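# Swing the cabinet door fully open with the Stretch

## Task

Swing the cabinet's door open to its furthest position and leave it there; the robot must not tip over or finish leaning, or the task counts as failed.

## Robot and tools

ROBOT. A Hello Robot Stretch 4: an omni-wheel base, a lift on a mast, one arm that telescopes forward, a wrist (yaw, pitch, roll) and a five-finger hand. It stands about 1.6 m tall, and the base rim lies within 0.23 m of the base origin.

FRAMES. Base frame: origin on the floor under the base centre, x forward, y left, z up, in metres. hand_pose is given in this frame and is a printed estimate that can be slightly wrong. The odometry frame is the base frame at the scene's start. base_odometry counts wheel turns only, so slipping looks like travel. Heading is in rad, left positive, from -3.142 to 3.142. If turned_by_wheels and turned_by_imu, summed over one move, differ by more than about 0.1 rad, the base likely slipped or hit something. base_tilt is in degrees, forward and right positive, with up to about 3 degrees of fixed error.

move. One action per call; all motions in it start together. Allowed combinations: "base" and/or "joints", optionally with "speeds", "pace" or "contact_limits"; or "end_of_arm" on its own. A call with no action only reports state and images.
- base: a relative offset from where the base last reported itself. {"translate_m": d} drives straight, forward positive, -2 to 2 m. {"strafe_m": d} slides sideways, left positive, -2 to 2 m. {"rotate_rad": d} turns in place, counter-clockwise from above positive, -3.2 to 3.2. Only translate_m and strafe_m may be combined, giving a straight diagonal drive with no turning.
- joints: absolute targets by name. lift_m 0 to 1.2 m; arm_m 0 to 0.55 m (extension forward); wrist_yaw_rad -1.134 to 4.276 (0 forward, positive left, 3.14 folded back); wrist_pitch_rad -1.117 to 4.259 (0 level, 1.57 pointing down); wrist_roll_rad -1.117 to 4.259 (0 palm up, 1.57 palm to the robot's right, 3.14 palm down). Finger targets hand_little, hand_ring, hand_middle, hand_index, hand_thumb_bend: +1 straight/open, -1 curled. hand_thumb_turn: +1 beside the palm, -1 across in front of it. hand_force_limit (-1 to 1, about 0 to 10 N, 15 N for the thumb) is the load at which a closing finger stops; hand_speed (-0.96 to 1) sets finger speed. Targets past a joint's range are clipped and reported; other bad values are refused.
- pace: "slow", "default", "fast", "max". speeds: per-joint top speed for wrist joints, lift_m, arm_m. With the lift high, base speed is capped.
- contact_limits: 0 (lightest) to 1, default 0.5, for arm_m, lift_m, translate_m, strafe_m, rotate_rad, given only beside the matching command. A base limit persists until the next base command.
- {"end_of_arm": "enable_torque"} re-powers wrist motors that shut off.
- cameras: list from head_camera, head_left_camera, head_right_camera, wrist_camera, or "all"; [] for none. blocking: true (default) waits until everything rests; false returns in about 0.5 s while motion continues.
An action lasts at most about 14 s before "time_out".

wait(seconds 0 to 10, cameras) lets the scene run and returns state; it ends early when running moves finish. stop(cameras) brakes all motions and makes slack wheels hold. zoom_image(camera, region [x0,y0,x1,y1] pixels, max 504x504) enlarges part of the latest image. show_instructions shows the reference pages. finished_scene(scene: current scene number) ends the scene irreversibly; the door must stay open on its own.

RESULTS. "move" reads done or the worst status. base_status/joint_status: done, moving, off_target (rested short, may still push), contact_stop (held back, goes slack), time_out, limit_stop_at_own_body, limit_stop_at_tilt (lean over 6 degrees; lift, arm and wheels go slack), torque_fault. An uncommanded stop or a refused call cancels the rest of that reply's move, wait and finished_scene calls. on_its_own lists what the robot did itself (slack, held, off). lidar_m: 12 distances from base origin, sector 1 straight ahead, counter-clockwise (4th left, 7th behind, 10th right); "-" means nothing seen or closer than 0.25 m. wrist_depth_mm: 7x7 grid, 100 to 2000 mm. motor_effort in percent with peak in brackets; servo_current in mA. hand_stopped_by gives per motor (little, ring, middle, index, thumb_bend, thumb_turn): moving, target, force, stalled, fault; *_load_n are fingertip loads in N.

HAND GEOMETRY. The hand point sits 0.045 m ahead of the palm; its +z runs along the straight fingers (which extend 0.06 to 0.07 m further), +y out of the palm. The hand can grip a handle from about 0.025 m thick, or objects 0.035 to 0.065 m with the thumb turned in. The wrist camera sits behind the palm heel and can strike things.

CAMERAS. head_camera looks ahead and down from the mast top; turn the base to aim it. The head fisheyes look steeper and show base and arm. wrist_camera looks along the palm; upside down when the palm faces down.

CAUTIONS. Avoid self-collision: hand over the base with lift below about 0.25 m, wrist tilted up while rolled, or yaw plus pitch below about -1.1. Use low contact limits when pulling on the door; a strong or high pull can tip the robot. Don't slam the door, strike fixed objects hard, overload fingers, or let anything fall. Thinking time lets the scene run; an unfinished move keeps going meanwhile.

Each tool is called after ">>>" as name(argument=value, ...), one argument or row to a line, values as JSON.

Reference images:

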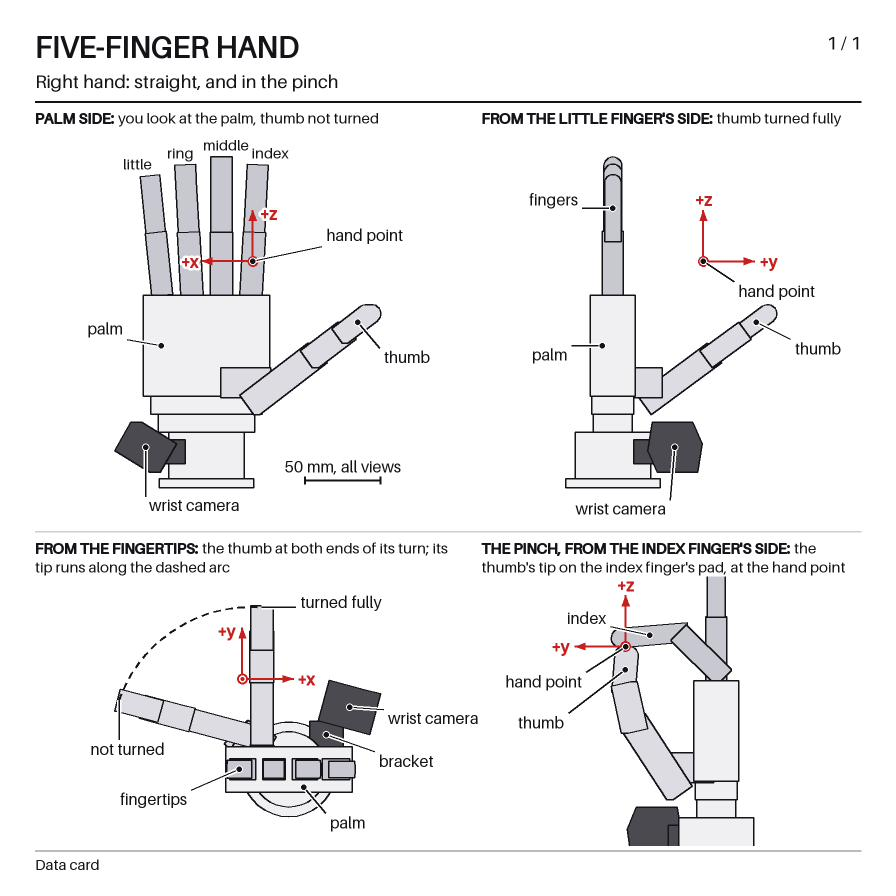

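## Session

>>> move(
)

Scene clock: 0.00 s.
base_odometry: x=+0.000 y=+0.000 heading=+0.000
turned_by_wheels: +0.000
turned_by_imu: +0.000
base_tilt: forward=+0.2 right=+0.5
lidar_m: 0.98 1.07 1.46 1.40 1.57 2.37 2.74 2.72 1.55 1.54 2.28 1.01
base_status: not commanded
joint_positions: lift_m=+0.289 arm_m=+0.000 wrist_yaw_rad=+3.195 wrist_pitch_rad=+0.003 wrist_roll_rad=+0.000 hand_little=+1.000 hand_ring=+1.000 hand_middle=+1.000 hand_index=+1.000 hand_thumb_turn=+1.000 hand_thumb_bend=+1.000 hand_force_limit=+0.000 hand_speed=-0.800
joint_status: not commanded
measured_speeds: all 0
hand_stopped_by: target,target,target,target,target,target
little_load_n: 0.0
ring_load_n: 0.0
middle_load_n: 0.0
index_load_n: 0.0
thumb_bend_load_n: 0.0
thumb_turn_load_n: 0.0
motor_effort: lift_m=+21 arm_m=-4 wheel_0=-1 wheel_1=-1 wheel_2=+1
servo_current: wrist_yaw_rad=52 wrist_pitch_rad=39 wrist_roll_rad=46
hand_pose: x=-0.0565 y=+0.1062 z=+0.5271 quat_wxyz=(-0.513, -0.514, +0.487, +0.486) (m; base frame)
wrist_depth_mm: - 136 268 - - - - / - 119 136 - - - - / - 125 163 - - - - / 118 137 213 - - - - / 224 - - - - - - / 1336 1618 180 184 1921 - - / 1042 1182 - 108 - - -
pictures: head_camera, head_left_camera, head_right_camera, wrist_camera

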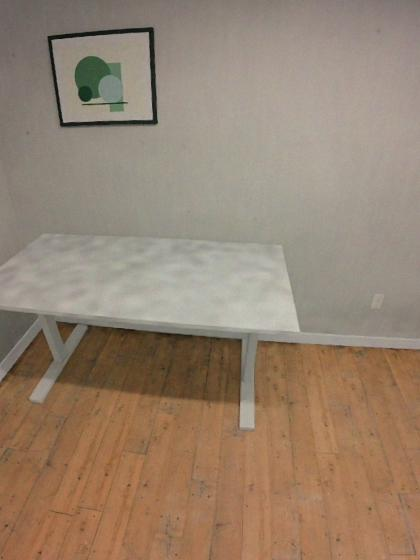

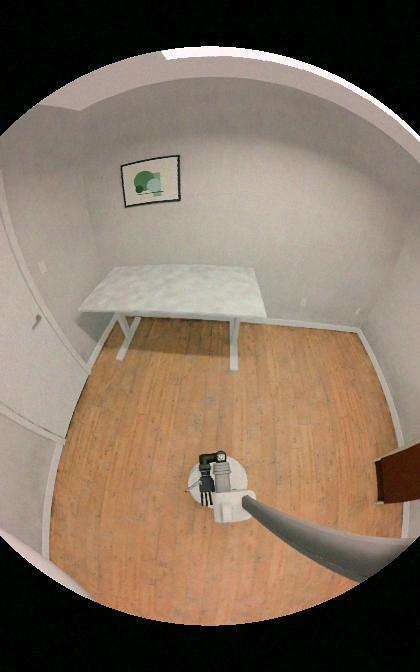

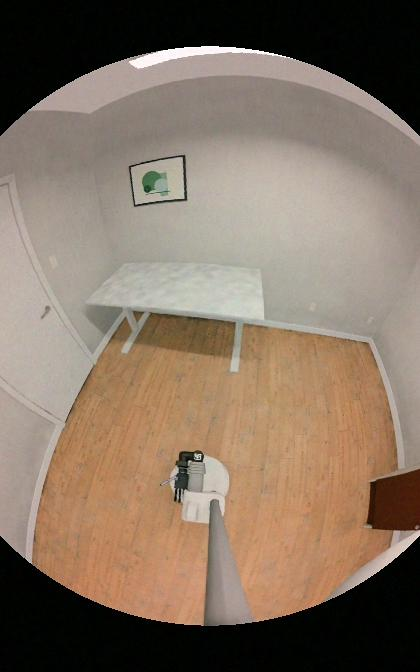

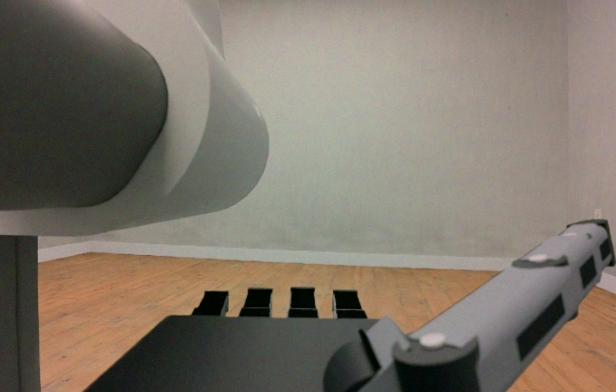

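>>> move(
  base={"rotate_rad": -1.6},
  cameras=["all"],
)

Scene clock: 2.33 s.
move: done
base_odometry: x=+0.000 y=+0.000 heading=-1.600
turned_by_wheels: -1.600
turned_by_imu: -1.606
base_tilt: forward=+0.3 right=+0.5
lidar_m: 1.54 2.30 1.02 0.99 1.05 1.46 1.41 1.58 2.31 2.74 2.78 1.56
base_status: done
joint_positions: lift_m=+0.289 arm_m=+0.000 wrist_yaw_rad=+3.195 wrist_pitch_rad=+0.003 wrist_roll_rad=+0.000 hand_little=+1.000 hand_ring=+1.000 hand_middle=+1.000 hand_index=+1.000 hand_thumb_turn=+1.000 hand_thumb_bend=+1.000 hand_force_limit=+0.000 hand_speed=-0.800
joint_status: not commanded
measured_speeds: all 0
hand_stopped_by: target,target,target,target,target,target
little_load_n: 0.0
ring_load_n: 0.0
middle_load_n: 0.0
index_load_n: 0.0
thumb_bend_load_n: 0.0
thumb_turn_load_n: 0.0
motor_effort: lift_m=+21(21) arm_m=-4(4) wheel_0=+1(11) wheel_1=+1(13) wheel_2=-1(12)
servo_current: wrist_yaw_rad=39(59) wrist_pitch_rad=39(52) wrist_roll_rad=39(52)
hand_pose: x=-0.0565 y=+0.1062 z=+0.5271 quat_wxyz=(-0.513, -0.514, +0.487, +0.486) (m; base frame)
wrist_depth_mm: - 136 1537 1576 - - 1397 / - 119 136 1537 - - 1397 / - 125 165 1576 - - 1430 / 118 137 205 1537 - - 1397 / 224 1661 1618 1537 - - - / 224 1537 174 180 - - - / 1025 1182 - 108 - - -
pictures: head_camera, head_left_camera, head_right_camera, wrist_camera

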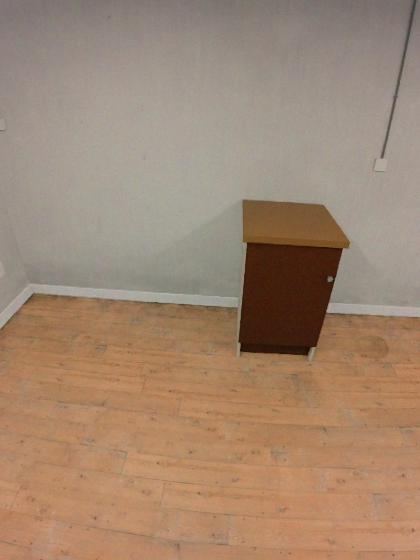

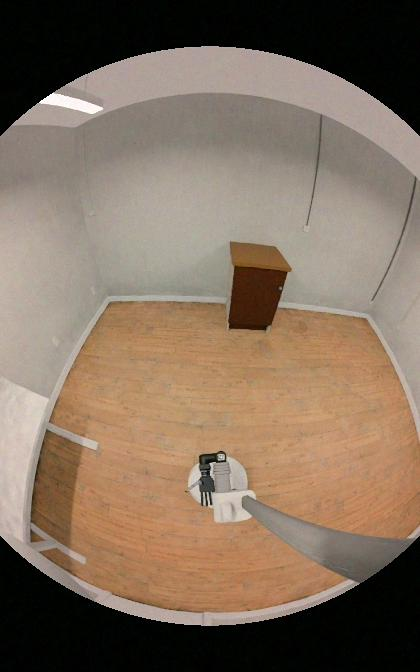

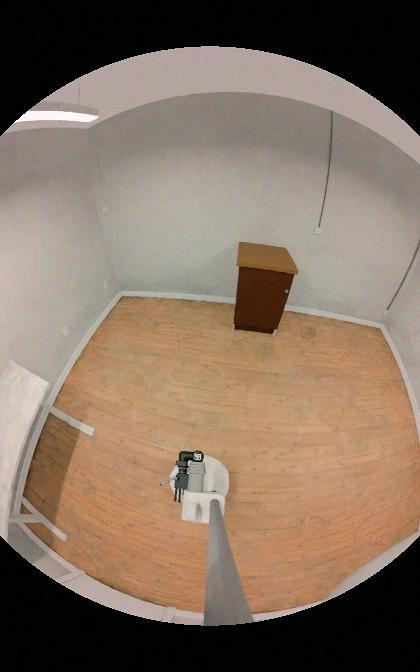

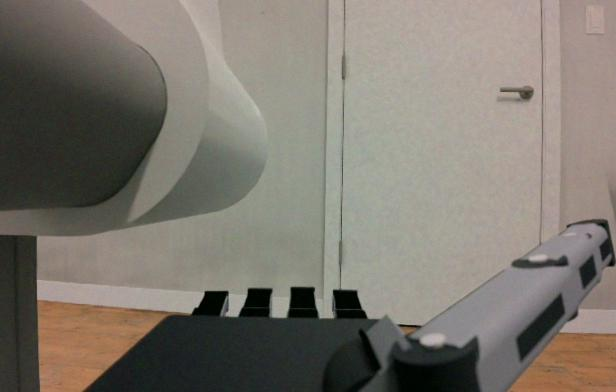

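>>> zoom_image(
  camera="head_camera",
  region=[220, 190, 370, 370],
)

Scaled by 2.800 from the camera's 420x560 image, which has a finer 1200x1600 frame.

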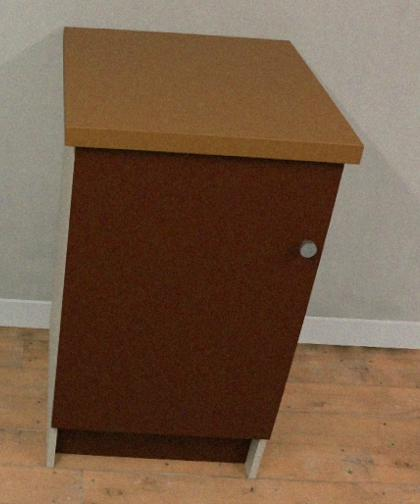

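>>> move(
  base={"rotate_rad": -0.067},
  joints={"lift_m": 0.5},
)

>>> move(
  base={"translate_m": 0.45, "strafe_m": -0.5},
  joints={"wrist_yaw_rad": 1.57, "wrist_roll_rad": 1.57, "wrist_pitch_rad": 0, "hand_thumb_turn": -1},
  cameras=["all"],
)

Scene clock: 11.67 s.
move: done
base_odometry: x=+0.000 y=+0.000 heading=-1.667
turned_by_wheels: -0.067
turned_by_imu: -0.067
base_tilt: forward=+0.2 right=+0.6
lidar_m: 1.53 2.25 1.05 0.99 1.04 1.49 1.40 1.52 2.13 2.74 2.89 1.58
base_status: done
joint_positions: lift_m=+0.499 arm_m=+0.000 wrist_yaw_rad=+3.195 wrist_pitch_rad=+0.003 wrist_roll_rad=+0.000 hand_little=+1.000 hand_ring=+1.000 hand_middle=+1.000 hand_index=+1.000 hand_thumb_turn=+1.000 hand_thumb_bend=+1.000 hand_force_limit=+0.000 hand_speed=-0.800
joint_status: all done
measured_speeds: all 0
hand_stopped_by: target,target,target,target,target,target
little_load_n: 0.0
ring_load_n: 0.0
middle_load_n: 0.0
index_load_n: 0.0
thumb_bend_load_n: 0.0
thumb_turn_load_n: 0.0
motor_effort: lift_m=+26(35) arm_m=-4(4) wheel_0=+0(8) wheel_1=-1(7) wheel_2=-1(6)
servo_current: wrist_yaw_rad=52(52) wrist_pitch_rad=39(52) wrist_roll_rad=52(59)
hand_pose: x=-0.0565 y=+0.1062 z=+0.7373 quat_wxyz=(-0.513, -0.514, +0.487, +0.486) (m; base frame)
wrist_depth_mm: - 136 1576 1576 - - 1499 / - 119 136 1576 - 1464 1464 / - 125 165 1576 - 1499 1464 / 118 136 206 1537 - 1464 1464 / 223 1576 1576 1537 - 1464 - / 1661 1618 180 138 - - - / 223 - - 108 - - -
pictures: none

Scene clock: 17.30 s.
move: done
base_odometry: x=-0.541 y=-0.400 heading=-1.667
turned_by_wheels: +0.000
turned_by_imu: -0.001
base_tilt: forward=+0.2 right=+0.4
lidar_m: 1.05 1.14 2.34 1.48 1.56 1.95 1.90 1.98 2.33 2.26 2.35 1.72
base_status: done
joint_positions: lift_m=+0.500 arm_m=+0.000 wrist_yaw_rad=+1.571 wrist_pitch_rad=+0.003 wrist_roll_rad=+1.567 hand_little=+1.000 hand_ring=+1.000 hand_middle=+1.000 hand_index=+1.000 hand_thumb_turn=-1.000 hand_thumb_bend=+1.000 hand_force_limit=+0.000 hand_speed=-0.800
joint_status: all done
measured_speeds: all 0
hand_stopped_by: target,target,target,target,target,target
little_load_n: 0.0
ring_load_n: 0.0
middle_load_n: 0.0
index_load_n: 0.0
thumb_bend_load_n: 0.0
thumb_turn_load_n: 0.0
motor_effort: lift_m=+26(27) arm_m=-4(4) wheel_0=+1(12) wheel_1=+0(8) wheel_2=+1(12)
servo_current: wrist_yaw_rad=39(104) wrist_pitch_rad=39(85) wrist_roll_rad=52(111)
hand_pose: x=+0.3187 y=+0.2214 z=+0.6465 quat_wxyz=(-0.498, +0.500, +0.502, +0.500) (m; base frame)
wrist_depth_mm: - - - - - 1336 931 / - - - - 1863 1366 946 / - - - - - 1366 946 / - - - - - 1255 946 / - - - - - 1255 946 / - - 180 181 - 1182 931 / - - - - - - 917
pictures: head_camera, head_left_camera, head_right_camera, wrist_camera
camera_calibration:
wrist_camera: T_world_to_cam=[[0.028489, -0.0255387, -0.999268, 0.663334], [-0.999589, -0.00399592, -0.028396, 0.332521], [-0.00326779, 0.999666, -0.0256421, -0.0389491], [0, 0, 0, 1]] pos_world=[0.313359, 0.0572056, 0.671292]

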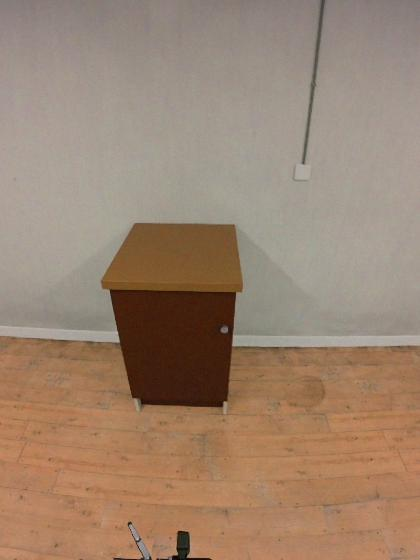

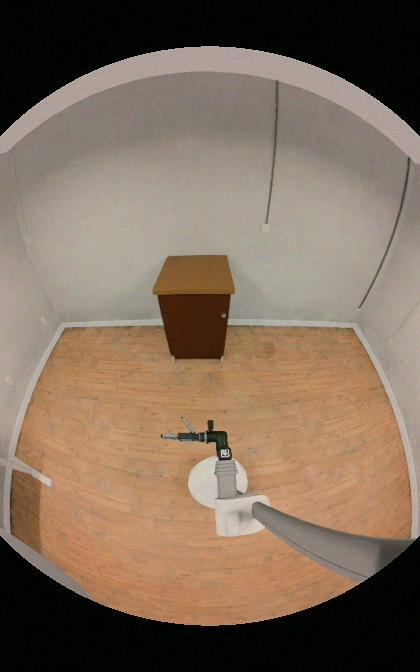

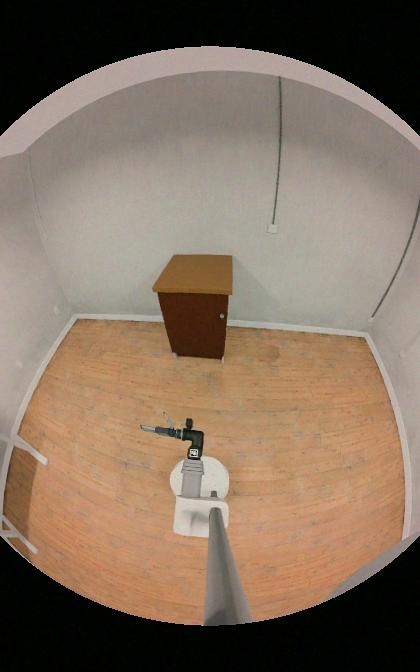

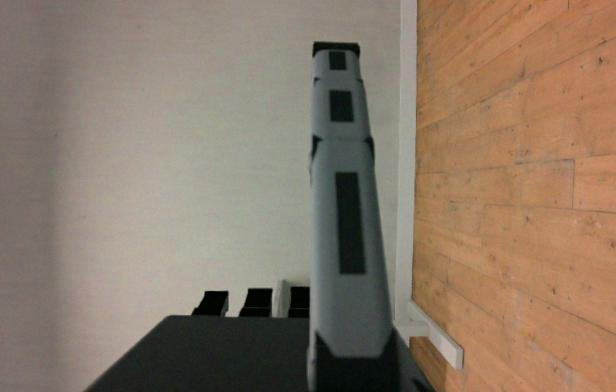

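>>> zoom_image(
  camera="head_camera",
  region=[190, 280, 270, 420],
)

>>> zoom_image(
  camera="head_camera",
  region=[95, 270, 255, 420],
)

Scaled by 3.600 from the camera's 420x560 image, which has a finer 1200x1600 frame.

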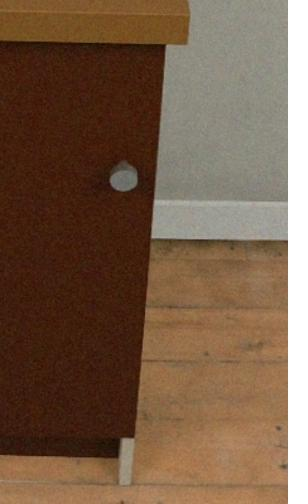

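Scaled by 3.150 from the camera's 420x560 image, which has a finer 1200x1600 frame.

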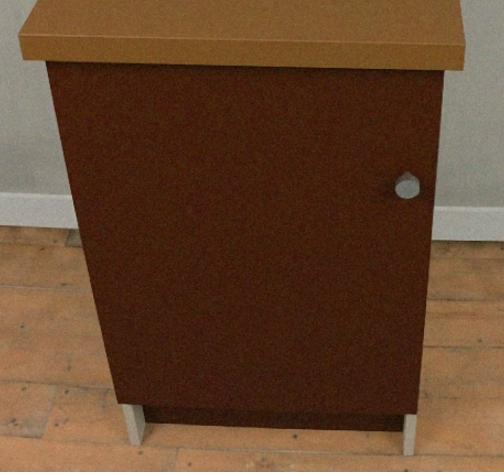

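>>> move(
  base={"rotate_rad": -0.018},
  joints={"lift_m": 0.517, "hand_index": 0.3, "hand_middle": 0.3, "hand_thumb_bend": 0.0},
)

>>> move(
  base={"translate_m": 0.40, "strafe_m": -0.312},
  joints={"arm_m": 0.22},
  cameras=["all"],
)

Scene clock: 29.23 s.
move: done
base_odometry: x=-0.541 y=-0.400 heading=-1.685
turned_by_wheels: -0.018
turned_by_imu: -0.017
base_tilt: forward=+0.2 right=+0.4
lidar_m: 1.05 1.14 2.33 1.51 1.56 1.98 1.91 1.99 2.33 2.26 2.38 1.72
base_status: done
joint_positions: lift_m=+0.516 arm_m=+0.000 wrist_yaw_rad=+1.571 wrist_pitch_rad=+0.003 wrist_roll_rad=+1.567 hand_little=+1.000 hand_ring=+1.000 hand_middle=+0.300 hand_index=+0.300 hand_thumb_turn=-1.000 hand_thumb_bend=+0.000 hand_force_limit=+0.000 hand_speed=-0.800
joint_status: all done
measured_speeds: all 0
hand_stopped_by: target,target,target,target,target,target
little_load_n: 0.0
ring_load_n: 0.0
middle_load_n: 0.0
index_load_n: 0.0
thumb_bend_load_n: 0.0
thumb_turn_load_n: 0.0
motor_effort: lift_m=+27(29) arm_m=-4(4) wheel_0=+1(6) wheel_1=+0(3) wheel_2=+0(5)
servo_current: wrist_yaw_rad=39(52) wrist_pitch_rad=33(52) wrist_roll_rad=52(65)
hand_pose: x=+0.3188 y=+0.2214 z=+0.6635 quat_wxyz=(-0.498, +0.500, +0.502, +0.500) (m; base frame)
wrist_depth_mm: - - - - - 1397 976 / - - - - - 1397 976 / - - - - - 1397 976 / - - - 196 1921 1397 976 / - - - - - 1281 960 / - - 180 157 - 1182 976 / - - - - - - 931
pictures: none

Scene clock: 32.33 s.
move: done
base_odometry: x=-0.896 y=-0.762 heading=-1.685
turned_by_wheels: +0.000
turned_by_imu: -0.001
base_tilt: forward=+0.2 right=+0.4
lidar_m: 0.73 0.70 0.99 2.31 1.88 2.42 2.31 2.38 2.04 1.96 1.82 1.32
base_status: done
joint_positions: lift_m=+0.517 arm_m=+0.220 wrist_yaw_rad=+1.571 wrist_pitch_rad=+0.003 wrist_roll_rad=+1.567 hand_little=+1.000 hand_ring=+1.000 hand_middle=+0.300 hand_index=+0.300 hand_thumb_turn=-1.000 hand_thumb_bend=+0.000 hand_force_limit=+0.000 hand_speed=-0.800
joint_status: all done
measured_speeds: all 0
hand_stopped_by: target,target,target,target,target,target
little_load_n: 0.0
ring_load_n: 0.0
middle_load_n: 0.0
index_load_n: 0.0
thumb_bend_load_n: 0.0
thumb_turn_load_n: 0.0
motor_effort: lift_m=+26(27) arm_m=+9(13) wheel_0=+0(14) wheel_1=-1(7) wheel_2=+1(12)
servo_current: wrist_yaw_rad=46(59) wrist_pitch_rad=39(52) wrist_roll_rad=33(59)
hand_pose: x=+0.5381 y=+0.2214 z=+0.6636 quat_wxyz=(-0.498, +0.500, +0.502, +0.500) (m; base frame)
wrist_depth_mm: 1863 410 410 410 407 421 415 / - - 627 627 615 603 585 / - - - - - 1397 946 / - - - 196 1863 1366 976 / - - - - - 1281 960 / - - 180 157 - 1205 946 / - - - - - - 946
pictures: head_camera, head_left_camera, head_right_camera, wrist_camera
camera_calibration:
wrist_camera: T_world_to_cam=[[0.0283835, -0.0255475, -0.999271, 0.674228], [-0.999593, -0.003694, -0.0282982, 0.552232], [-0.00296836, 0.999667, -0.025642, -0.0378546], [0, 0, 0, 1]] pos_world=[0.532758, 0.0571068, 0.688392]

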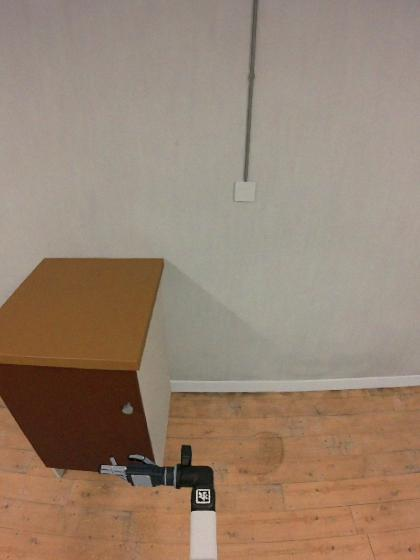

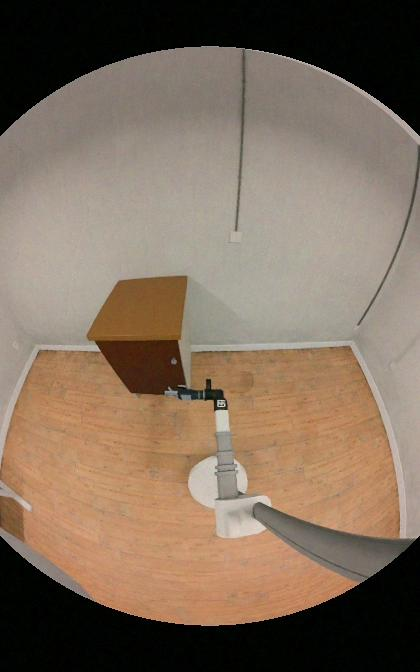

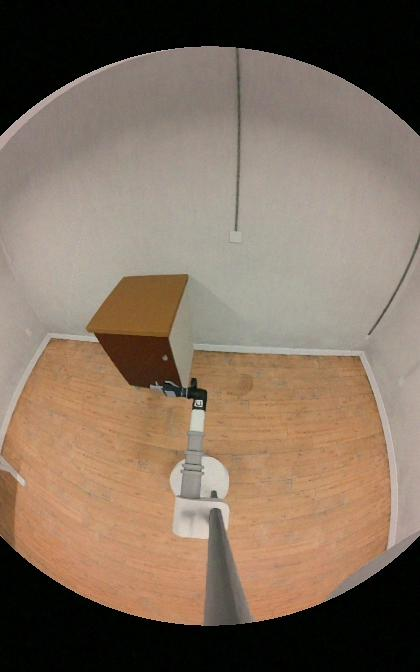

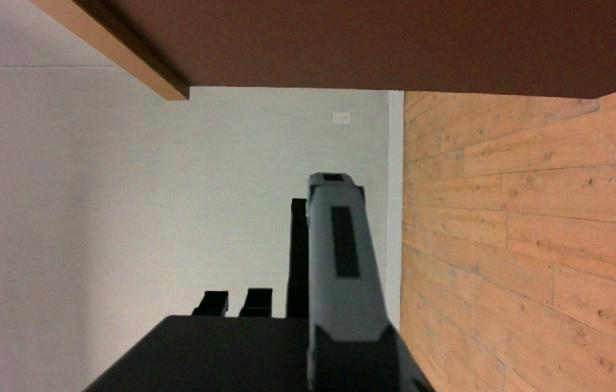

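>>> move(
  joints={"arm_m": 0.325},
  pace="slow",
  cameras=["head_camera", "wrist_camera"],
)

>>> zoom_image(
  camera="head_camera",
  region=[80, 370, 220, 510],
)

Scene clock: 35.67 s.
move: done
base_odometry: x=-0.896 y=-0.762 heading=-1.685
turned_by_wheels: +0.000
turned_by_imu: +0.000
base_tilt: forward=+0.1 right=+0.3
lidar_m: 0.73 0.71 0.97 2.29 1.90 2.40 2.30 2.41 2.05 1.95 1.82 1.32
base_status: not commanded
joint_positions: lift_m=+0.517 arm_m=+0.325 wrist_yaw_rad=+1.571 wrist_pitch_rad=+0.003 wrist_roll_rad=+1.567 hand_little=+1.000 hand_ring=+1.000 hand_middle=+0.300 hand_index=+0.300 hand_thumb_turn=-1.000 hand_thumb_bend=+0.000 hand_force_limit=+0.000 hand_speed=-0.800
joint_status: all done
measured_speeds: all 0
hand_stopped_by: target,target,target,target,target,target
little_load_n: 0.0
ring_load_n: 0.0
middle_load_n: 0.0
index_load_n: 0.0
thumb_bend_load_n: 0.0
thumb_turn_load_n: 0.0
motor_effort: lift_m=+26(26) arm_m=+9(12) wheel_0=+0(0) wheel_1=-2(2) wheel_2=+0(1)
servo_current: wrist_yaw_rad=46(52) wrist_pitch_rad=39(59) wrist_roll_rad=46(59)
hand_pose: x=+0.6431 y=+0.2214 z=+0.6636 quat_wxyz=(-0.498, +0.500, +0.502, +0.500) (m; base frame)
wrist_depth_mm: 179 181 169 168 166 173 171 / 255 259 259 190 253 246 242 / - 449 535 521 508 492 477 / - - - 196 1863 1366 976 / - - - - - 1308 960 / - - 180 157 - 1205 960 / - - - - - - 946
pictures: head_camera, wrist_camera
camera_calibration:
wrist_camera: T_world_to_cam=[[0.0283835, -0.0255475, -0.999271, 0.67125], [-0.999593, -0.003694, -0.0282982, 0.65709], [-0.00296836, 0.999667, -0.025642, -0.0375432], [0, 0, 0, 1]] pos_world=[0.637658, 0.0571068, 0.688392]

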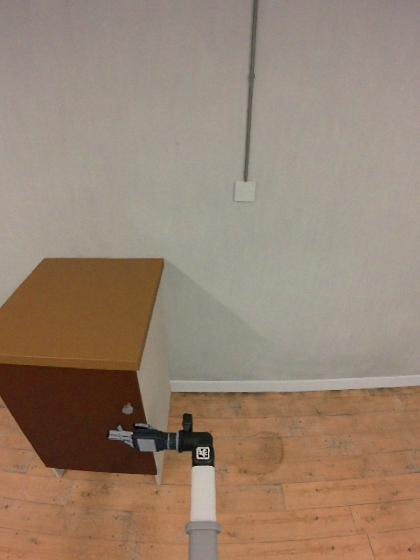

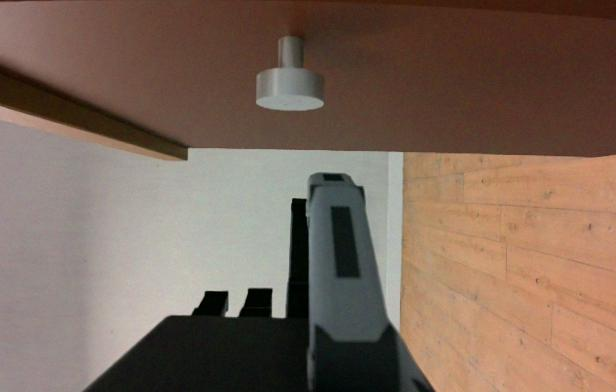

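Scaled by 3.600 from the camera's 420x560 image, which has a finer 1200x1600 frame.

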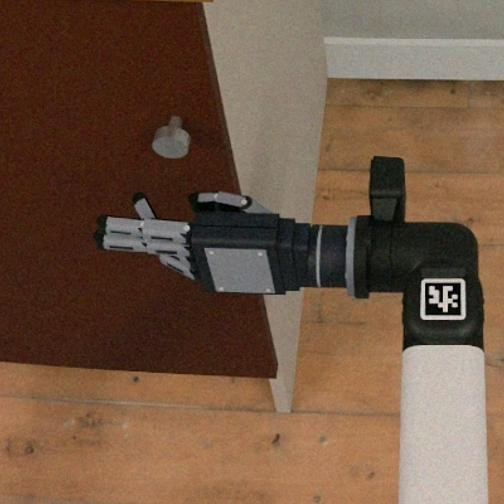

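>>> move(
  joints={"lift_m": 0.537, "arm_m": 0.355, "hand_index": 0.8, "hand_middle": 0.8},
  pace="slow",
  cameras=["head_camera", "wrist_camera"],
)

>>> zoom_image(
  camera="head_camera",
  region=[80, 370, 220, 510],
)

Scene clock: 42.60 s.
move: done
base_odometry: x=-0.896 y=-0.762 heading=-1.685
turned_by_wheels: +0.000
turned_by_imu: +0.001
base_tilt: forward=+0.3 right=+0.4
lidar_m: 0.71 0.69 0.96 2.31 1.90 2.39 2.32 2.41 2.01 1.95 1.82 1.33
base_status: not commanded
joint_positions: lift_m=+0.536 arm_m=+0.355 wrist_yaw_rad=+1.571 wrist_pitch_rad=+0.003 wrist_roll_rad=+1.567 hand_little=+1.000 hand_ring=+1.000 hand_middle=+0.800 hand_index=+0.800 hand_thumb_turn=-1.000 hand_thumb_bend=+0.000 hand_force_limit=+0.000 hand_speed=-0.800
joint_status: all done
measured_speeds: all 0
hand_stopped_by: target,target,target,target,target,target
little_load_n: 0.0
ring_load_n: 0.0
middle_load_n: 0.0
index_load_n: 0.0
thumb_bend_load_n: 0.0
thumb_turn_load_n: 0.0
motor_effort: lift_m=+27(31) arm_m=+9(13) wheel_0=+0(0) wheel_1=-1(2) wheel_2=+1(1)
servo_current: wrist_yaw_rad=26(52) wrist_pitch_rad=39(52) wrist_roll_rad=59(59)
hand_pose: x=+0.6731 y=+0.2214 z=+0.6835 quat_wxyz=(-0.498, +0.500, +0.502, +0.500) (m; base frame)
wrist_depth_mm: 141 142 143 144 145 146 - / 151 152 152 151 148 147 147 / 263 319 317 220 252 289 282 / - - - - 1983 1430 1008 / - - - - - 1336 991 / - - 180 168 - 1229 976 / - - - - - - 960
pictures: head_camera, wrist_camera
camera_calibration:
wrist_camera: T_world_to_cam=[[0.0283835, -0.0255475, -0.999271, 0.690284], [-0.999593, -0.003694, -0.0282982, 0.687641], [-0.00296836, 0.999667, -0.025642, -0.0369439], [0, 0, 0, 1]] pos_world=[0.667658, 0.0571068, 0.708292]

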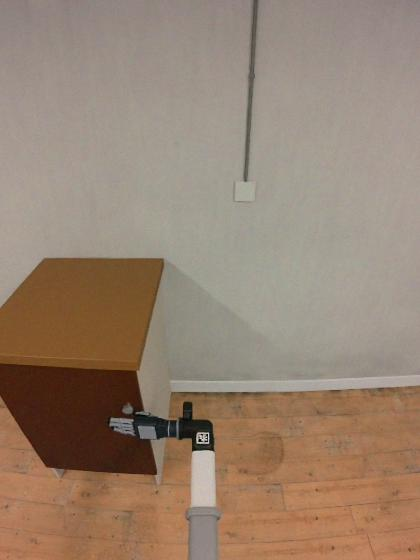

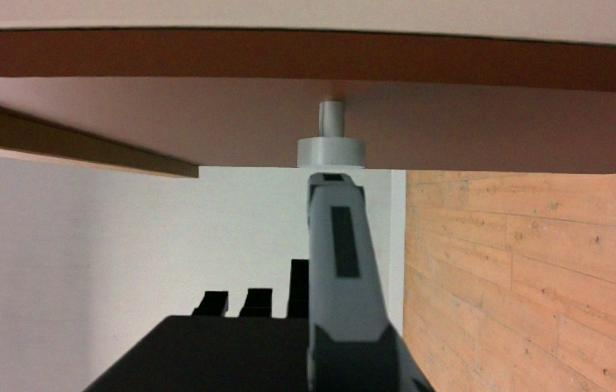

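Scaled by 3.600 from the camera's 420x560 image, which has a finer 1200x1600 frame.

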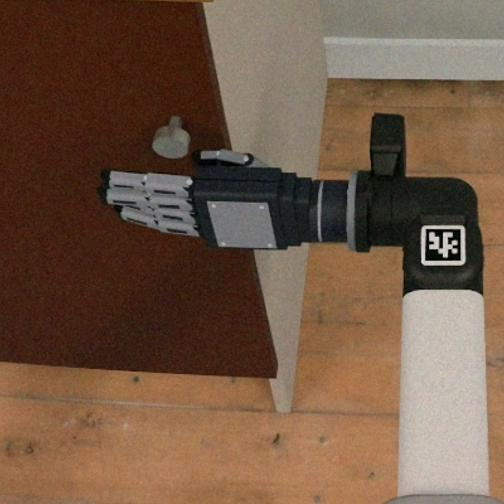

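>>> move(
  joints={"arm_m": 0.385},
  pace="slow",
  contact_limits={"arm_m": 0},
  cameras=["head_camera", "wrist_camera"],
)

>>> zoom_image(
  camera="head_camera",
  region=[80, 370, 220, 510],
)

Scene clock: 45.17 s.
move: done
base_odometry: x=-0.896 y=-0.762 heading=-1.685
turned_by_wheels: +0.000
turned_by_imu: +0.000
base_tilt: forward=+0.1 right=+0.4
lidar_m: 0.72 0.70 0.97 2.34 1.88 2.41 2.31 2.45 2.02 1.96 1.83 1.31
base_status: not commanded
joint_positions: lift_m=+0.536 arm_m=+0.385 wrist_yaw_rad=+1.571 wrist_pitch_rad=+0.003 wrist_roll_rad=+1.567 hand_little=+1.000 hand_ring=+1.000 hand_middle=+0.800 hand_index=+0.800 hand_thumb_turn=-1.000 hand_thumb_bend=+0.000 hand_force_limit=+0.000 hand_speed=-0.800
joint_status: all done
measured_speeds: all 0
hand_stopped_by: target,target,target,target,target,target
little_load_n: 0.0
ring_load_n: -0.5
middle_load_n: 0.0
index_load_n: 0.0
thumb_bend_load_n: 0.0
thumb_turn_load_n: 0.0
motor_effort: lift_m=+27(27) arm_m=+9(13) wheel_0=+0(0) wheel_1=-1(2) wheel_2=+1(1)
servo_current: wrist_yaw_rad=46(52) wrist_pitch_rad=39(46) wrist_roll_rad=33(59)
contact_limits: arm_m 0
hand_pose: x=+0.7031 y=+0.2214 z=+0.6835 quat_wxyz=(-0.498, +0.500, +0.502, +0.500) (m; base frame)
wrist_depth_mm: 140 140 141 142 143 144 - / 140 141 142 143 143 145 - / 141 142 144 144 145 146 147 / 289 466 - 245 230 1229 960 / - - - - - 1308 1008 / - - 180 168 - 1229 991 / - - - - - - 960
pictures: head_camera, wrist_camera
camera_calibration:
wrist_camera: T_world_to_cam=[[0.0283835, -0.0255475, -0.999271, 0.689433], [-0.999593, -0.003694, -0.0282982, 0.717628], [-0.00296836, 0.999667, -0.025642, -0.0368549], [0, 0, 0, 1]] pos_world=[0.697658, 0.0571068, 0.708292]

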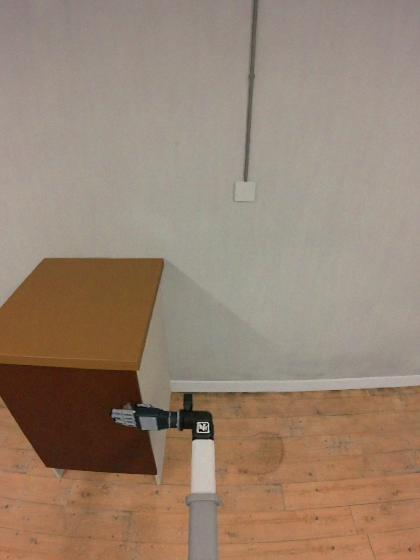

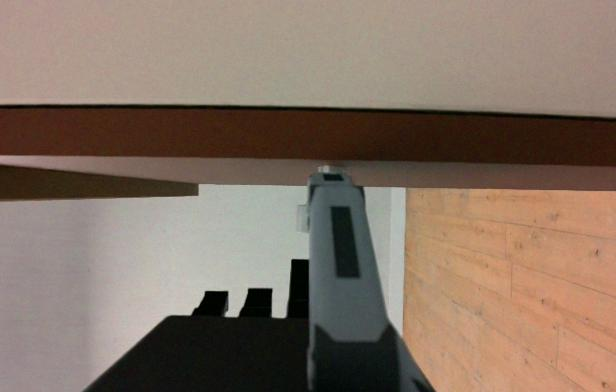

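Scaled by 3.600 from the camera's 420x560 image, which has a finer 1200x1600 frame.

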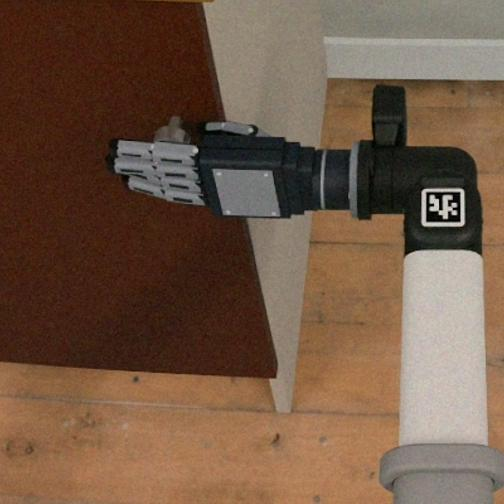

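>>> move(
  base={"strafe_m": 0.022},
  pace="slow",
  contact_limits={"strafe_m": 0.1},
  cameras=["head_camera", "wrist_camera"],
)

>>> zoom_image(
  camera="head_camera",
  region=[80, 370, 220, 510],
)

Scene clock: 47.10 s.
move: done
base_odometry: x=-0.875 y=-0.764 heading=-1.686
turned_by_wheels: -0.001
turned_by_imu: -0.001
base_tilt: forward=+0.3 right=+0.5
lidar_m: 0.67 0.69 0.98 2.30 1.89 2.38 2.31 2.40 2.08 1.95 1.83 1.32
base_status: done
joint_positions: lift_m=+0.536 arm_m=+0.385 wrist_yaw_rad=+1.568 wrist_pitch_rad=+0.003 wrist_roll_rad=+1.567 hand_little=+1.000 hand_ring=+1.000 hand_middle=+0.800 hand_index=+0.800 hand_thumb_turn=-1.000 hand_thumb_bend=+0.000 hand_force_limit=+0.000 hand_speed=-0.800
joint_status: not commanded
measured_speeds: all 0
hand_stopped_by: target,target,target,target,target,target
little_load_n: 0.0
ring_load_n: 0.0
middle_load_n: 0.0
index_load_n: 0.0
thumb_bend_load_n: 1.5
thumb_turn_load_n: -0.5
motor_effort: lift_m=+27(27) arm_m=+9(9) wheel_0=-10(11) wheel_1=+0(7) wheel_2=-4(6)
servo_current: wrist_yaw_rad=46(52) wrist_pitch_rad=33(46) wrist_roll_rad=33(59)
contact_limits: arm_m 0; strafe_m 0.1
hand_pose: x=+0.7039 y=+0.2209 z=+0.6835 quat_wxyz=(-0.498, +0.500, +0.501, +0.501) (m; base frame)
wrist_depth_mm: 123 124 125 126 126 128 - / 124 124 125 126 127 128 128 / 125 125 126 127 128 129 129 / 281 433 - 198 185 1229 946 / - - - - - 1308 991 / - - 181 168 - 1229 976 / - - - - - - 976
pictures: head_camera, wrist_camera
camera_calibration:
wrist_camera: T_world_to_cam=[[0.028297, -0.0256411, -0.999271, 0.68948], [-0.9996, -0.000394634, -0.0282962, 0.717634], [0.000331198, 0.999671, -0.025642, -0.0386706], [0, 0, 0, 1]] pos_world=[0.697849, 0.0566202, 0.708292]

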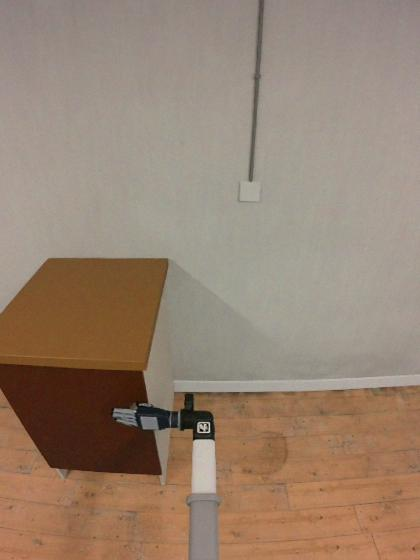

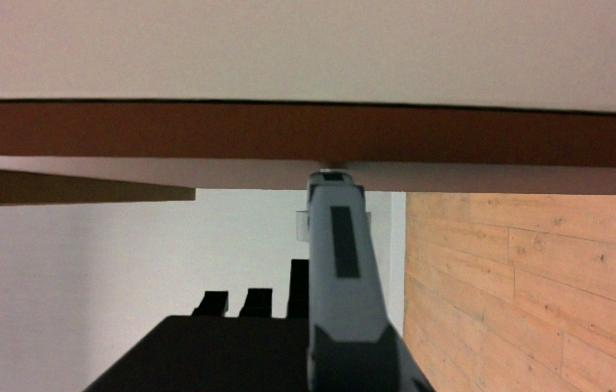

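Scaled by 3.600 from the camera's 420x560 image, which has a finer 1200x1600 frame.

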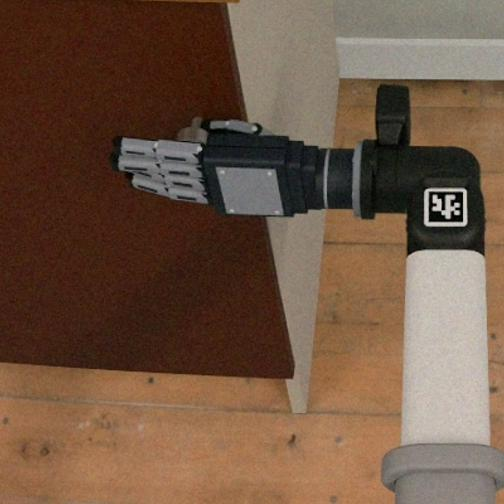

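>>> move(
  joints={"hand_index": -0.7, "hand_middle": -0.7, "hand_force_limit": 0.2},
  cameras=["head_camera", "wrist_camera"],
)

>>> zoom_image(
  camera="head_camera",
  region=[80, 370, 220, 510],
)

Scene clock: 50.93 s.
move: off_target
base_odometry: x=-0.875 y=-0.764 heading=-1.686
turned_by_wheels: +0.000
turned_by_imu: +0.001
base_tilt: forward=+0.1 right=+0.5
lidar_m: 0.68 0.71 0.97 2.30 1.89 2.40 2.31 2.42 2.03 1.97 1.83 1.34
base_status: not commanded
joint_positions: lift_m=+0.536 arm_m=+0.385 wrist_yaw_rad=+1.568 wrist_pitch_rad=+0.003 wrist_roll_rad=+1.567 hand_little=+1.000 hand_ring=+1.000 hand_middle=+0.156 hand_index=+0.157 hand_thumb_turn=-1.000 hand_thumb_bend=+0.002 hand_force_limit=+0.200 hand_speed=-0.800
joint_status: hand_middle off_target (ended at +0.156, target -0.700); hand_index off_target (ended at +0.157, target -0.700); the others done
measured_speeds: all 0
hand_stopped_by: target,target,force,force,target,target
little_load_n: 0.0
ring_load_n: 0.0
middle_load_n: 8.0
index_load_n: 9.0
thumb_bend_load_n: 7.0
thumb_turn_load_n: -0.5
motor_effort: lift_m=+27(27) arm_m=+9(9) wheel_0=-9(10) wheel_1=-1(1) wheel_2=-4(4)
servo_current: wrist_yaw_rad=39(59) wrist_pitch_rad=46(52) wrist_roll_rad=39(59)
contact_limits: arm_m 0; strafe_m 0.1
hand_pose: x=+0.7039 y=+0.2209 z=+0.6835 quat_wxyz=(-0.498, +0.501, +0.501, +0.501) (m; base frame)
wrist_depth_mm: 122 123 124 124 126 126 - / 124 123 124 125 126 126 127 / 124 125 125 126 127 128 128 / 281 466 - 185 - 1255 946 / - - - - - 1336 991 / - - 180 155 - 1205 991 / - - - - - - 976
pictures: head_camera, wrist_camera
camera_calibration:
wrist_camera: T_world_to_cam=[[0.0281971, -0.025641, -0.999273, 0.689553], [-0.999602, -0.000392602, -0.0281963, 0.717565], [0.000330664, 0.999671, -0.0256418, -0.0386704], [0, 0, 0, 1]] pos_world=[0.697849, 0.0566202, 0.708293]

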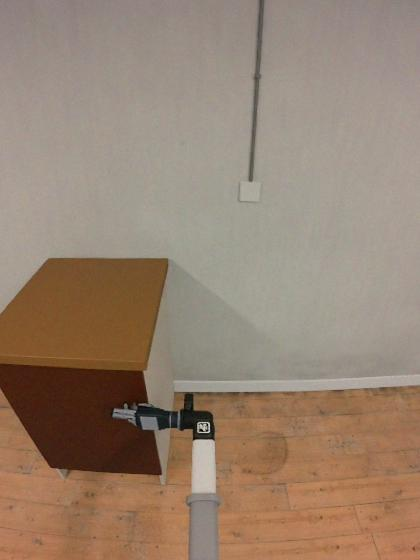

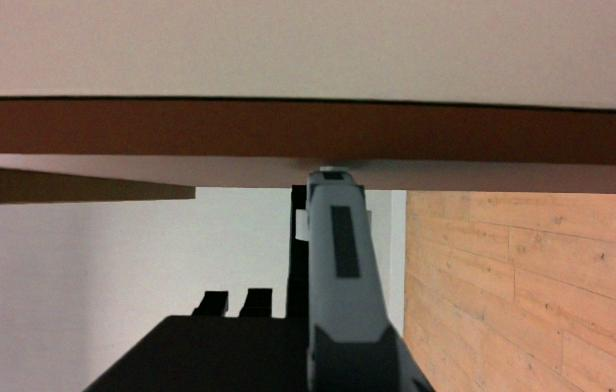

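Scaled by 3.600 from the camera's 420x560 image, which has a finer 1200x1600 frame.

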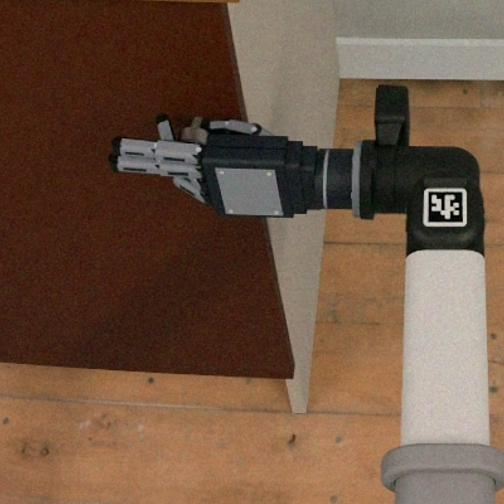

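>>> move(
  joints={"arm_m": 0.345},
  pace="slow",
  contact_limits={"arm_m": 0.2},
  cameras=["head_camera", "wrist_camera"],
)

>>> zoom_image(
  camera="head_camera",
  region=[80, 370, 220, 510],
)

Scene clock: 53.03 s.
move: done
base_odometry: x=-0.875 y=-0.764 heading=-1.685
turned_by_wheels: +0.001
turned_by_imu: +0.001
base_tilt: forward=+0.2 right=+0.5
lidar_m: 0.71 0.66 1.01 2.30 1.87 2.39 2.31 2.41 2.05 1.97 1.83 1.32
base_status: not commanded
joint_positions: lift_m=+0.536 arm_m=+0.345 wrist_yaw_rad=+1.567 wrist_pitch_rad=+0.003 wrist_roll_rad=+1.567 hand_little=+1.000 hand_ring=+1.000 hand_middle=+0.156 hand_index=+0.157 hand_thumb_turn=-1.000 hand_thumb_bend=+0.003 hand_force_limit=+0.200 hand_speed=-0.800
joint_status: all done
measured_speeds: all 0
hand_stopped_by: target,target,force,force,target,target
little_load_n: 0.0
ring_load_n: 0.0
middle_load_n: 9.5
index_load_n: 10.5
thumb_bend_load_n: 11.0
thumb_turn_load_n: 0.5
motor_effort: lift_m=+27(27) arm_m=-10(12) wheel_0=-2(9) wheel_1=+0(1) wheel_2=+1(4)
servo_current: wrist_yaw_rad=46(52) wrist_pitch_rad=46(52) wrist_roll_rad=33(59)
contact_limits: arm_m 0.2; strafe_m 0.1
hand_pose: x=+0.6650 y=+0.2208 z=+0.6835 quat_wxyz=(-0.497, +0.501, +0.501, +0.501) (m; base frame)
wrist_depth_mm: 230 340 609 615 615 535 389 / 233 319 603 603 615 530 392 / 122 123 124 124 125 126 127 / - - - 187 - 1430 991 / - - - - - 1336 991 / - - 180 155 - 1229 991 / - - - - - - 976
pictures: head_camera, wrist_camera
camera_calibration:
wrist_camera: T_world_to_cam=[[0.0281714, -0.0256691, -0.999273, 0.690668], [-0.999602, 0.000607198, -0.0281963, 0.678521], [0.00133053, 0.99967, -0.0256418, -0.0392203], [0, 0, 0, 1]] pos_world=[0.658846, 0.0565242, 0.708293]

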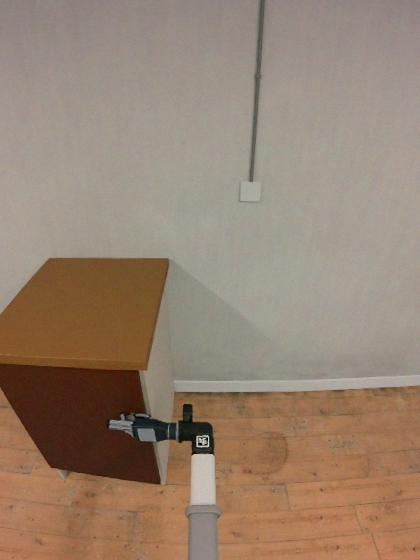

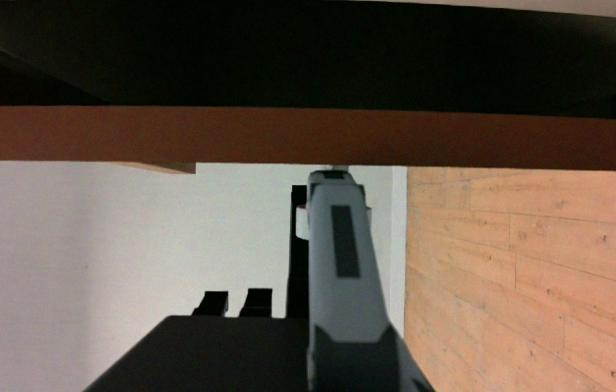

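Scaled by 3.600 from the camera's 420x560 image, which has a finer 1200x1600 frame.

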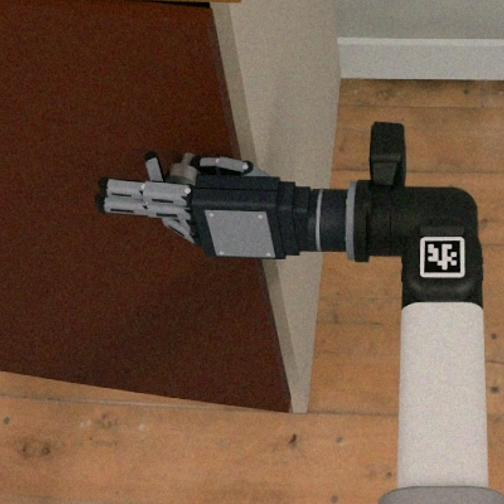

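>>> move(
  base={"translate_m": -0.09, "strafe_m": 0.046},
  joints={"wrist_yaw_rad": 1.368},
  speeds={"wrist_yaw_rad": 0.17},
  pace="slow",
  contact_limits={"translate_m": 0.3, "strafe_m": 0.3},
  cameras=["head_camera", "wrist_camera"],
)

"contact_limits": translate_m and strafe_m are given together and make one move, which takes one limit: state it under one of them only
Scene clock: 58.07 s.
base_odometry: x=-0.875 y=-0.764 heading=-1.685
turned_by_wheels: +0.000
turned_by_imu: +0.000
base_tilt: forward=+0.2 right=+0.4
lidar_m: 0.69 0.66 0.98 2.32 1.89 2.39 2.31 2.45 2.04 1.96 1.81 1.32
base_status: not commanded
joint_positions: lift_m=+0.536 arm_m=+0.345 wrist_yaw_rad=+1.567 wrist_pitch_rad=+0.003 wrist_roll_rad=+1.567 hand_little=+1.000 hand_ring=+1.000 hand_middle=+0.156 hand_index=+0.157 hand_thumb_turn=-1.000 hand_thumb_bend=+0.003 hand_force_limit=+0.200 hand_speed=-0.800
joint_status: all done
measured_speeds: all 0
hand_stopped_by: target,target,force,force,target,target
little_load_n: 0.0
ring_load_n: 0.0
middle_load_n: 9.5
index_load_n: 10.5
thumb_bend_load_n: 11.0
thumb_turn_load_n: 1.0
motor_effort: lift_m=+27(27) arm_m=-10(12) wheel_0=-2(9) wheel_1=+0(1) wheel_2=+1(4)
servo_current: wrist_yaw_rad=33(52) wrist_pitch_rad=33(52) wrist_roll_rad=39(59)
contact_limits: arm_m 0.2; strafe_m 0.1
hand_pose: x=+0.6650 y=+0.2208 z=+0.6835 quat_wxyz=(-0.497, +0.501, +0.501, +0.501) (m; base frame)
wrist_depth_mm: 229 338 603 609 615 530 392 / 232 322 609 615 615 535 389 / 122 123 124 124 125 126 126 / - - - 187 - 1397 991 / - - - - - 1308 991 / - - 180 155 - 1229 991 / - - - - - - 991
pictures: none

>>> move(
  base={"translate_m": -0.09, "strafe_m": 0.046},
  joints={"wrist_yaw_rad": 1.368},
  speeds={"wrist_yaw_rad": 0.17},
  pace="slow",
  contact_limits={"translate_m": 0.3},
  cameras=["head_camera", "wrist_camera"],
)

Scene clock: 60.70 s.
move: done
base_odometry: x=-0.819 y=-0.680 heading=-1.686
turned_by_wheels: -0.001
turned_by_imu: +0.000
base_tilt: forward=+0.2 right=+0.4
lidar_m: 0.69 0.73 2.00 2.04 1.80 2.31 2.22 2.35 2.12 2.01 1.94 1.41
base_status: done
joint_positions: lift_m=+0.536 arm_m=+0.345 wrist_yaw_rad=+1.367 wrist_pitch_rad=+0.003 wrist_roll_rad=+1.567 hand_little=+1.000 hand_ring=+1.000 hand_middle=+0.156 hand_index=+0.157 hand_thumb_turn=-1.000 hand_thumb_bend=+0.004 hand_force_limit=+0.200 hand_speed=-0.800
joint_status: all done
measured_speeds: all 0
hand_stopped_by: target,target,force,force,target,target
little_load_n: 0.0
ring_load_n: 0.0
middle_load_n: 5.0
index_load_n: 7.5
thumb_bend_load_n: 15.0
thumb_turn_load_n: 1.0
motor_effort: lift_m=+27(27) arm_m=-9(10) wheel_0=-4(8) wheel_1=-3(7) wheel_2=-3(14)
servo_current: wrist_yaw_rad=46(91) wrist_pitch_rad=39(46) wrist_roll_rad=39(59)
contact_limits: arm_m 0.2; translate_m 0.3
hand_pose: x=+0.7057 y=+0.1869 z=+0.6835 quat_wxyz=(-0.445, +0.548, +0.448, +0.548) (m; base frame)
wrist_depth_mm: 243 340 661 668 676 535 389 / 246 334 640 647 647 500 394 / 124 125 126 127 128 129 129 / - - - 192 - 1229 904 / - - - - - 1336 991 / - - 180 155 - 1229 976 / - - - - - - 960
pictures: head_camera, wrist_camera
camera_calibration:
wrist_camera: T_world_to_cam=[[0.0225323, -0.030741, -0.999273, 0.693581], [-0.979674, 0.198602, -0.0282, 0.668191], [0.199325, 0.979598, -0.0256413, -0.141451], [0, 0, 0, 1]] pos_world=[0.667177, 0.0271822, 0.708293]

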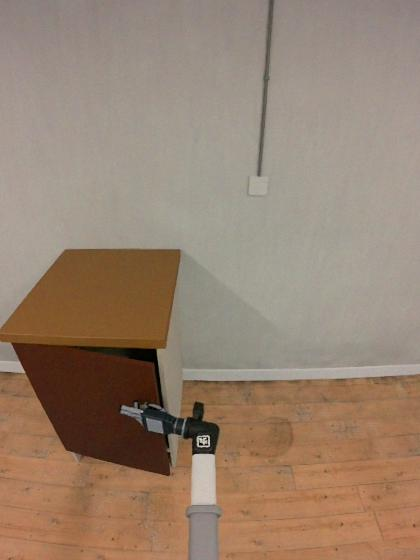

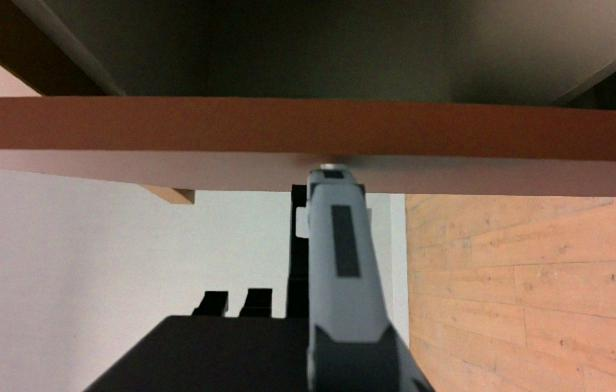

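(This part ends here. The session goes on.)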